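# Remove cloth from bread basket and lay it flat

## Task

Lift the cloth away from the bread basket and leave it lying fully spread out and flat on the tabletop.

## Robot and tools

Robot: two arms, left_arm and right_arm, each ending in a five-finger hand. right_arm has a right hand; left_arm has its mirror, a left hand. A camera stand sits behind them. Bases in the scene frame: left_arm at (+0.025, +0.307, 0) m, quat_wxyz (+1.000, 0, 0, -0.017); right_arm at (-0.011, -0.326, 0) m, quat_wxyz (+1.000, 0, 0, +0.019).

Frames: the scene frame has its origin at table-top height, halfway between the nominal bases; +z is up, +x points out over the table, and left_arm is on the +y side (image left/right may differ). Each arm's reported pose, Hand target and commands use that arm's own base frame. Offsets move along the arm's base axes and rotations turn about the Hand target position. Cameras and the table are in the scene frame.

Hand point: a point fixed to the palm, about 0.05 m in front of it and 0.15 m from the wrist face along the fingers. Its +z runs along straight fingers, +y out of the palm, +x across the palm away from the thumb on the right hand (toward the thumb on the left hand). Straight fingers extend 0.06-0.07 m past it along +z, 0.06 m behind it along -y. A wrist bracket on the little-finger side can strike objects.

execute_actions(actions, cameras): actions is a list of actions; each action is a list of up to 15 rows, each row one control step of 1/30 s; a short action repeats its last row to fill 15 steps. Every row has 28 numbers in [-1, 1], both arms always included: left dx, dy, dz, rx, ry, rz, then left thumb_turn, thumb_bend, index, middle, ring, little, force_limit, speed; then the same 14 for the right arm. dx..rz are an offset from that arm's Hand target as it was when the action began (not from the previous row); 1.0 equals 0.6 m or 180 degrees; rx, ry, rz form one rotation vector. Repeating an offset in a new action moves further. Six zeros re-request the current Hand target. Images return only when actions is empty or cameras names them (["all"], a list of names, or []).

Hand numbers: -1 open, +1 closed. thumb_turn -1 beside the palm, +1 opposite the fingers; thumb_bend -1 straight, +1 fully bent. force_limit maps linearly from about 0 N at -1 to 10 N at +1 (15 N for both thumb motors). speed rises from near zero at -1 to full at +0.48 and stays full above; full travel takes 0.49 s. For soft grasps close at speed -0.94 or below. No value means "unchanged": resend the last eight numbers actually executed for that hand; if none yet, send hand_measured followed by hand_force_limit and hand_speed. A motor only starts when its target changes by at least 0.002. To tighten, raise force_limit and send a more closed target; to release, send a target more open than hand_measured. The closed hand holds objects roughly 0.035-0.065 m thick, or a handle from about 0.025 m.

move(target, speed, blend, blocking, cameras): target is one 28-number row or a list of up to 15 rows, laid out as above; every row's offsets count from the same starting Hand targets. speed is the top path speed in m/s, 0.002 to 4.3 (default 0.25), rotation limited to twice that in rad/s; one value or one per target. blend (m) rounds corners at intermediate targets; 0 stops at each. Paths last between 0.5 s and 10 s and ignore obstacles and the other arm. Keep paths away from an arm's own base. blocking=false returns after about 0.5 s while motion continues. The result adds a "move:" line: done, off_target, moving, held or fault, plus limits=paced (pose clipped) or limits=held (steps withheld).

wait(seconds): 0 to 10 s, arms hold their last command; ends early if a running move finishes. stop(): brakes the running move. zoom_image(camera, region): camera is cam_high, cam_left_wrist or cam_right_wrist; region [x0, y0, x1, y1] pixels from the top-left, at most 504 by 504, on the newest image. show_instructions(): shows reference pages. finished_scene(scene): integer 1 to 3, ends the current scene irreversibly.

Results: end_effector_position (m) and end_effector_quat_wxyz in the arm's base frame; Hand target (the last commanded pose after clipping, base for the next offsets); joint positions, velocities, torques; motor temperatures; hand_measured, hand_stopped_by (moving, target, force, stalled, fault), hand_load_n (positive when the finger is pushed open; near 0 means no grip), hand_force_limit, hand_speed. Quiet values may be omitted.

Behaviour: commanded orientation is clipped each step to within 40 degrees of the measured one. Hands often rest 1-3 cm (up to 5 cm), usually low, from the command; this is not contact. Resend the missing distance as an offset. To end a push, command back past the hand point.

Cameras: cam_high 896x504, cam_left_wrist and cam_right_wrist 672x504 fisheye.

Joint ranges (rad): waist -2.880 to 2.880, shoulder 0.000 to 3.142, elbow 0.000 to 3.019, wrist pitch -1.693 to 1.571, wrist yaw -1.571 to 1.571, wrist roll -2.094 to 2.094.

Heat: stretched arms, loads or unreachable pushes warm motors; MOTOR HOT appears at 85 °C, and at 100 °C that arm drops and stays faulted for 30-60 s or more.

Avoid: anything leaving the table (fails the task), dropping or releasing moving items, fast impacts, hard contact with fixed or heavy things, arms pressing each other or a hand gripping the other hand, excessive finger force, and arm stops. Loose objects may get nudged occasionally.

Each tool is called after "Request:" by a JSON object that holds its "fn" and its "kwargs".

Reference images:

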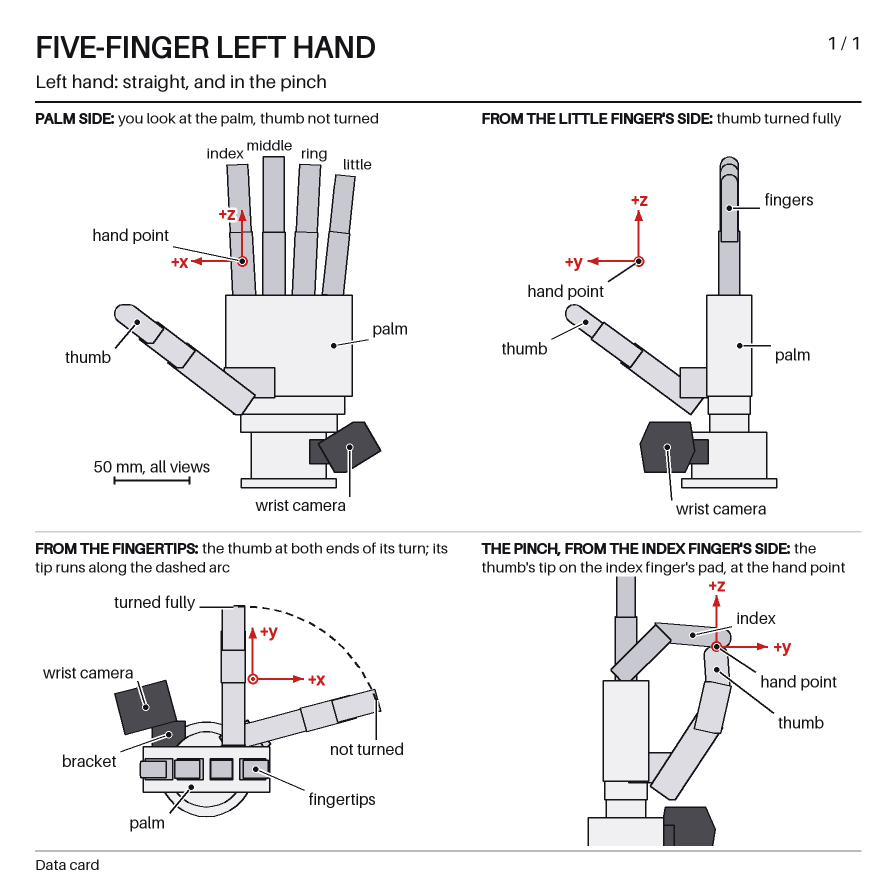

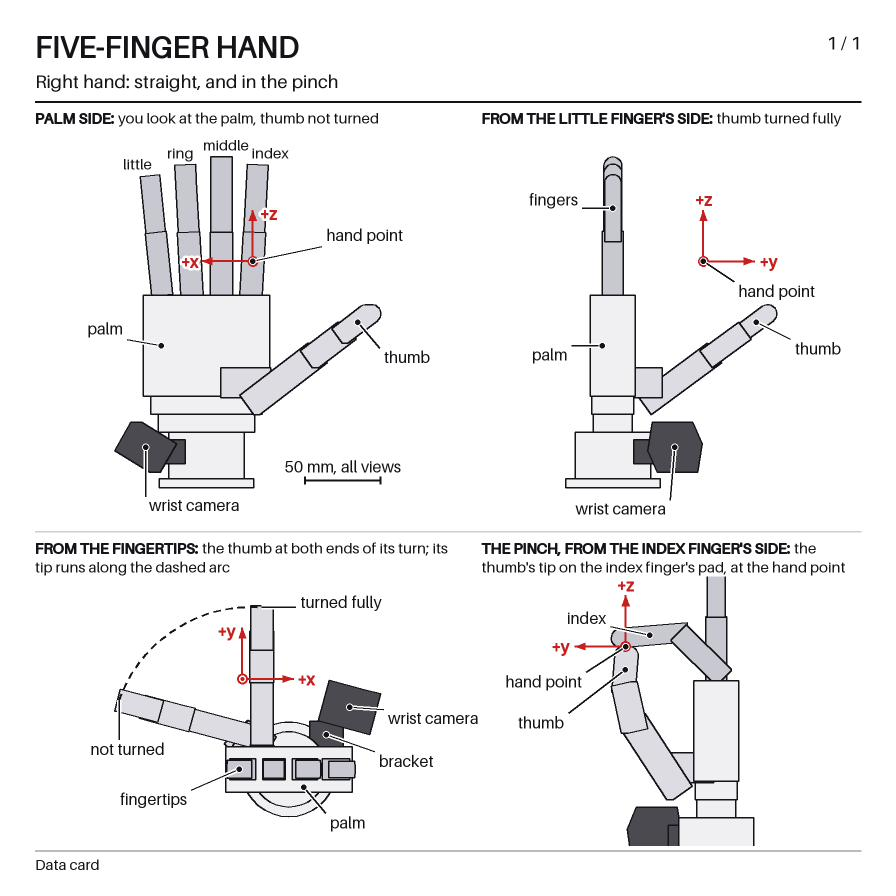

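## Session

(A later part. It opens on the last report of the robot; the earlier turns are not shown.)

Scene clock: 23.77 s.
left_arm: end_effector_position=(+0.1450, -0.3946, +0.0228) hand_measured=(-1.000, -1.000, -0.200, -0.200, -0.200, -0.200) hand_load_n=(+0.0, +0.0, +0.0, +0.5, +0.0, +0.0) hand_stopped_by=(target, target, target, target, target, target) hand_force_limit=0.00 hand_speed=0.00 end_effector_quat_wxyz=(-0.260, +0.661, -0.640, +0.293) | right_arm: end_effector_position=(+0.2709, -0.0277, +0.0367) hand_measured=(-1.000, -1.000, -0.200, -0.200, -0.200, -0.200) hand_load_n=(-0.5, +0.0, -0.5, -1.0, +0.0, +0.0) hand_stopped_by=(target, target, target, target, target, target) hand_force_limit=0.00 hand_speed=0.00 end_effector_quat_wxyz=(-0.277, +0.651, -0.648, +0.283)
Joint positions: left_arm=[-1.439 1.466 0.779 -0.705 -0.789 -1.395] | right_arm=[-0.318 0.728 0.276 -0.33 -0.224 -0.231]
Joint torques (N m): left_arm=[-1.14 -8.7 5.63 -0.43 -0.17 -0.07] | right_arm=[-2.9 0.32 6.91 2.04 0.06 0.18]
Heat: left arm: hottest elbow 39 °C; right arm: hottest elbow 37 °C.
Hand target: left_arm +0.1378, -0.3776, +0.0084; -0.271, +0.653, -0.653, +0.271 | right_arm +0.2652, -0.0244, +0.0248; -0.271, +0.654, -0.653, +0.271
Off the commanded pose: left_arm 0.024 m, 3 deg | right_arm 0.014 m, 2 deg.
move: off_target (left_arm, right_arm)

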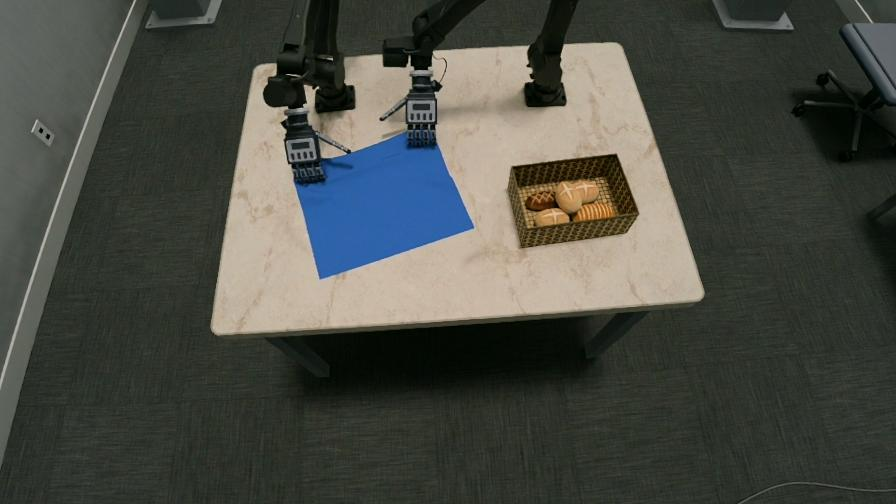

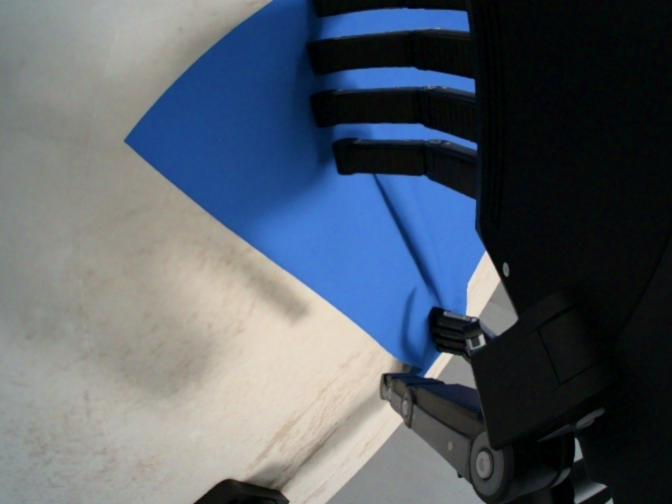

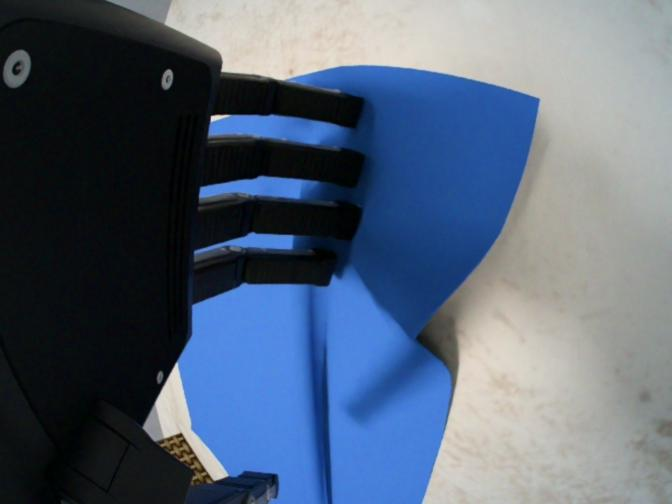

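Request:
{"fn": "move", "kwargs": {"target": [[-0.02,0.03,0,0,0,0,-1,-1,-0.2,-0.2,-0.2,-0.2,0,0,-0.01,0,0.14,0,0,0,-1,-1,-0.2,-0.2,-0.2,-0.2,0,0]], "cameras": ["all"], "speed": [0.12]}}

Request:
{"fn": "zoom_image", "kwargs": {"camera": "cam_high", "region": [260, 100, 560, 310]}}

Scene clock: 25.23 s.
left_arm: end_effector_position=(+0.1336, -0.3760, +0.0226) hand_measured=(-1.000, -1.000, -0.200, -0.200, -0.200, -0.200) hand_load_n=(+0.0, +0.0, +0.0, +0.0, +0.0, +0.0) hand_stopped_by=(target, target, target, target, target, target) hand_force_limit=0.00 hand_speed=0.00 end_effector_quat_wxyz=(-0.262, +0.660, -0.641, +0.291) | right_arm: end_effector_position=(+0.2476, -0.0198, +0.0854) hand_measured=(-1.000, -1.000, -0.200, -0.200, -0.200, -0.200) hand_load_n=(+0.0, +0.0, +0.0, +0.0, +0.0, +0.0) hand_stopped_by=(target, target, target, target, target, target) hand_force_limit=0.00 hand_speed=0.00 end_effector_quat_wxyz=(-0.262, +0.657, -0.660, +0.253)
Joint positions: left_arm=[-1.465 1.424 0.735 -0.734 -0.793 -1.433] | right_arm=[-0.318 0.592 0.397 -0.659 -0.224 -0.23]
Joint torques (N m): left_arm=[-1.38 -8 5.42 -0.29 -0.15 -0.04] | right_arm=[-3.49 -0.56 12.64 1.37 -0.14 0.12]
Heat: left arm: hottest elbow 39 °C; right arm: hottest elbow 37 °C.
Hand target: left_arm +0.1258, -0.3596, +0.0084; -0.271, +0.654, -0.653, +0.271 | right_arm +0.2592, -0.0244, +0.1088; -0.271, +0.654, -0.653, +0.271
Off the commanded pose: left_arm 0.023 m, 3 deg | right_arm 0.026 m, 2 deg.
move: off_target (left_arm, right_arm)

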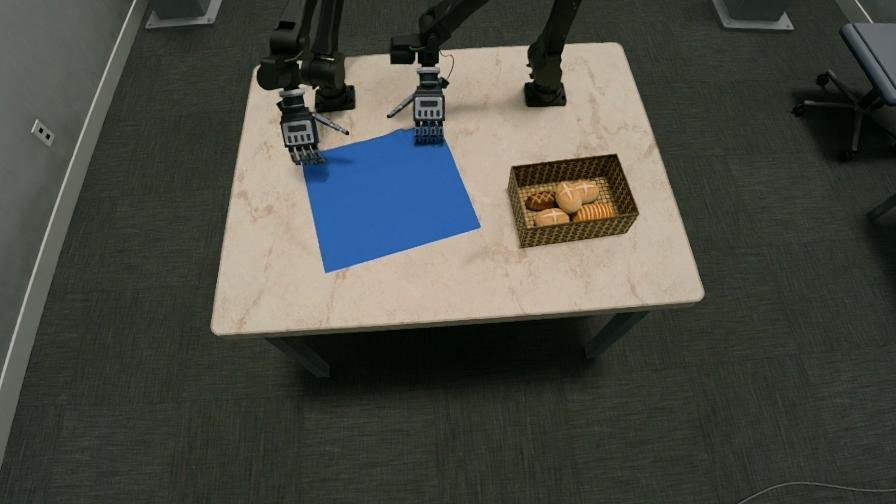

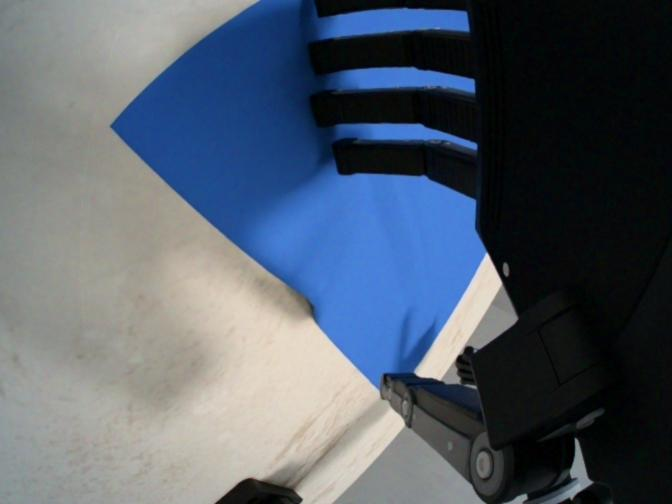

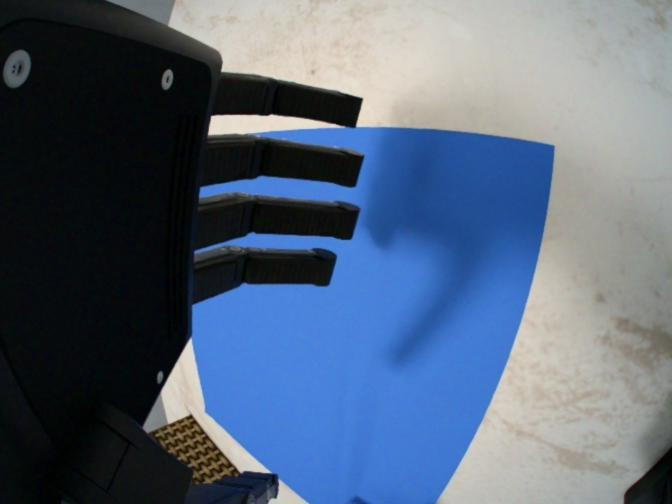

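Scaled by 1.680 from the camera's 896x504 image, which has a finer 1280x720 frame.

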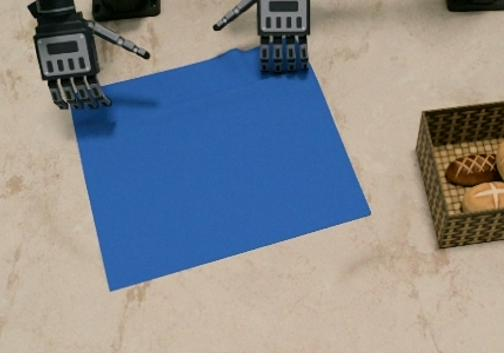

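Nearly flat. Lift the left hand too and retreat.

Request:
{"fn": "move", "kwargs": {"target": [[0,0,0.16,0,0,0,-1,-1,-0.2,-0.2,-0.2,-0.2,0,0,-0.02,0,0.05,0,0,0,-1,-1,-0.2,-0.2,-0.2,-0.2,0,0],[0,0.12,0.25,0,0,0,-1,-1,-0.2,-0.2,-0.2,-0.2,0,0,-0.05,-0.08,0.15,0,0,0,-1,-1,-0.2,-0.2,-0.2,-0.2,0,0]], "cameras": ["all"], "speed": [0.15], "blend": [0.02,0]}}

Request:
{"fn": "zoom_image", "kwargs": {"camera": "cam_high", "region": [260, 100, 560, 310]}}

speed must be one number or one for each of the 2 targets, got a list of 1; nothing of the call was run

Scaled by 1.680 from the camera's 896x504 image, which has a finer 1280x720 frame.

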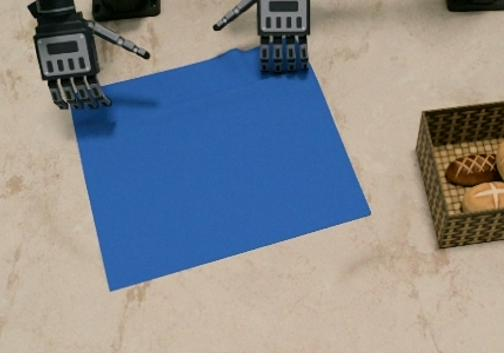

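Request:
{"fn": "move", "kwargs": {"target": [[0,0,0.16,0,0,0,-1,-1,-0.2,-0.2,-0.2,-0.2,0,0,-0.02,0,0.05,0,0,0,-1,-1,-0.2,-0.2,-0.2,-0.2,0,0],[0,0.12,0.25,0,0,0,-1,-1,-0.2,-0.2,-0.2,-0.2,0,0,-0.05,-0.08,0.15,0,0,0,-1,-1,-0.2,-0.2,-0.2,-0.2,0,0]], "cameras": ["all"], "speed": 0.15, "blend": [0.02,0]}}

Request:
{"fn": "zoom_image", "kwargs": {"camera": "cam_high", "region": [260, 100, 560, 310]}}

Scene clock: 27.47 s.
left_arm: end_effector_position=(+0.1237, -0.2875, +0.1549) hand_measured=(-1.000, -1.000, -0.200, -0.200, -0.200, -0.200) hand_load_n=(-0.5, +0.0, +0.0, +0.0, +0.0, +0.0) hand_stopped_by=(target, target, target, target, target, target) hand_force_limit=0.00 hand_speed=0.00 end_effector_quat_wxyz=(-0.268, +0.654, -0.652, +0.275) | right_arm: end_effector_position=(+0.2227, -0.0654, +0.1777) hand_measured=(-1.000, -1.000, -0.200, -0.200, -0.200, -0.200) hand_load_n=(+0.0, +0.0, +0.0, +0.0, +0.0, +0.0) hand_stopped_by=(target, target, target, target, target, target) hand_force_limit=0.00 hand_speed=0.00 end_effector_quat_wxyz=(-0.269, +0.653, -0.661, +0.254)
Joint positions: left_arm=[-1.458 0.997 0.792 -1.242 -0.781 -1.411] | right_arm=[-0.645 0.576 0.642 -0.997 -0.44 -0.484]
Joint torques (N m): left_arm=[0.21 -4.01 10.44 -0.08 -0.55 0.08] | right_arm=[-3.78 0.32 12.86 1.24 -0.36 0.08]
Heat: left arm: hottest elbow 40 °C; right arm: hottest elbow 37 °C.
Hand target: left_arm +0.1258, -0.2876, +0.1584; -0.271, +0.654, -0.653, +0.271 | right_arm +0.2292, -0.0724, +0.1989; -0.271, +0.654, -0.653, +0.271
Off the commanded pose: left_arm 0.004 m, 1 deg | right_arm 0.023 m, 2 deg.
move: off_target (right_arm)

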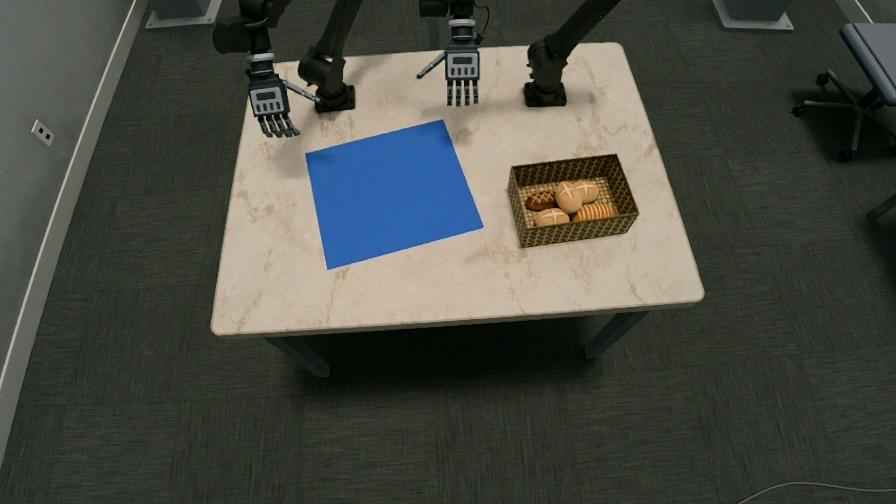

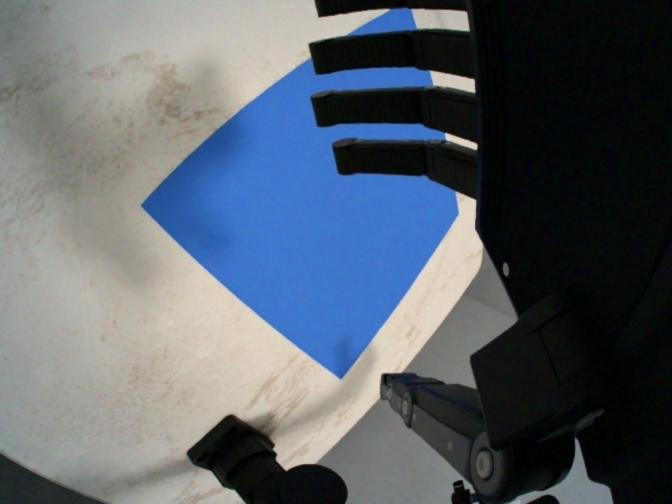

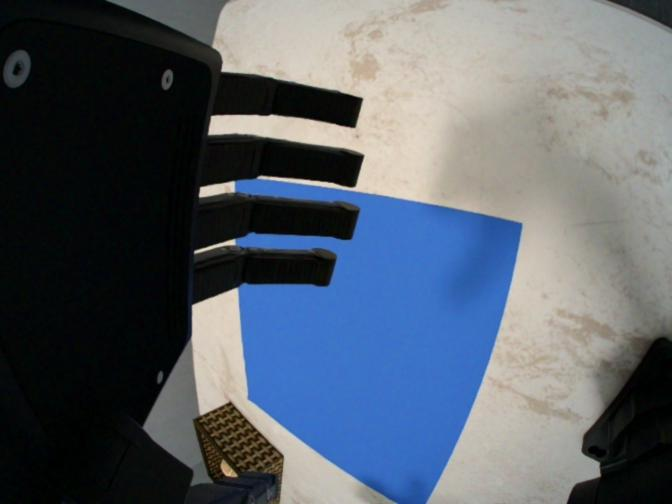

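Scaled by 1.680 from the camera's 896x504 image, which has a finer 1280x720 frame.

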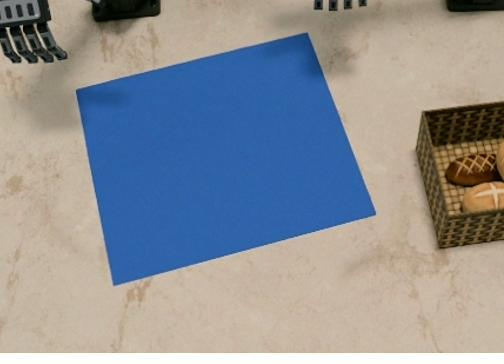

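Perfectly flat.

Request:
{"fn": "finished_scene", "kwargs": {"scene": 2}}

The scene is finished: the task was done.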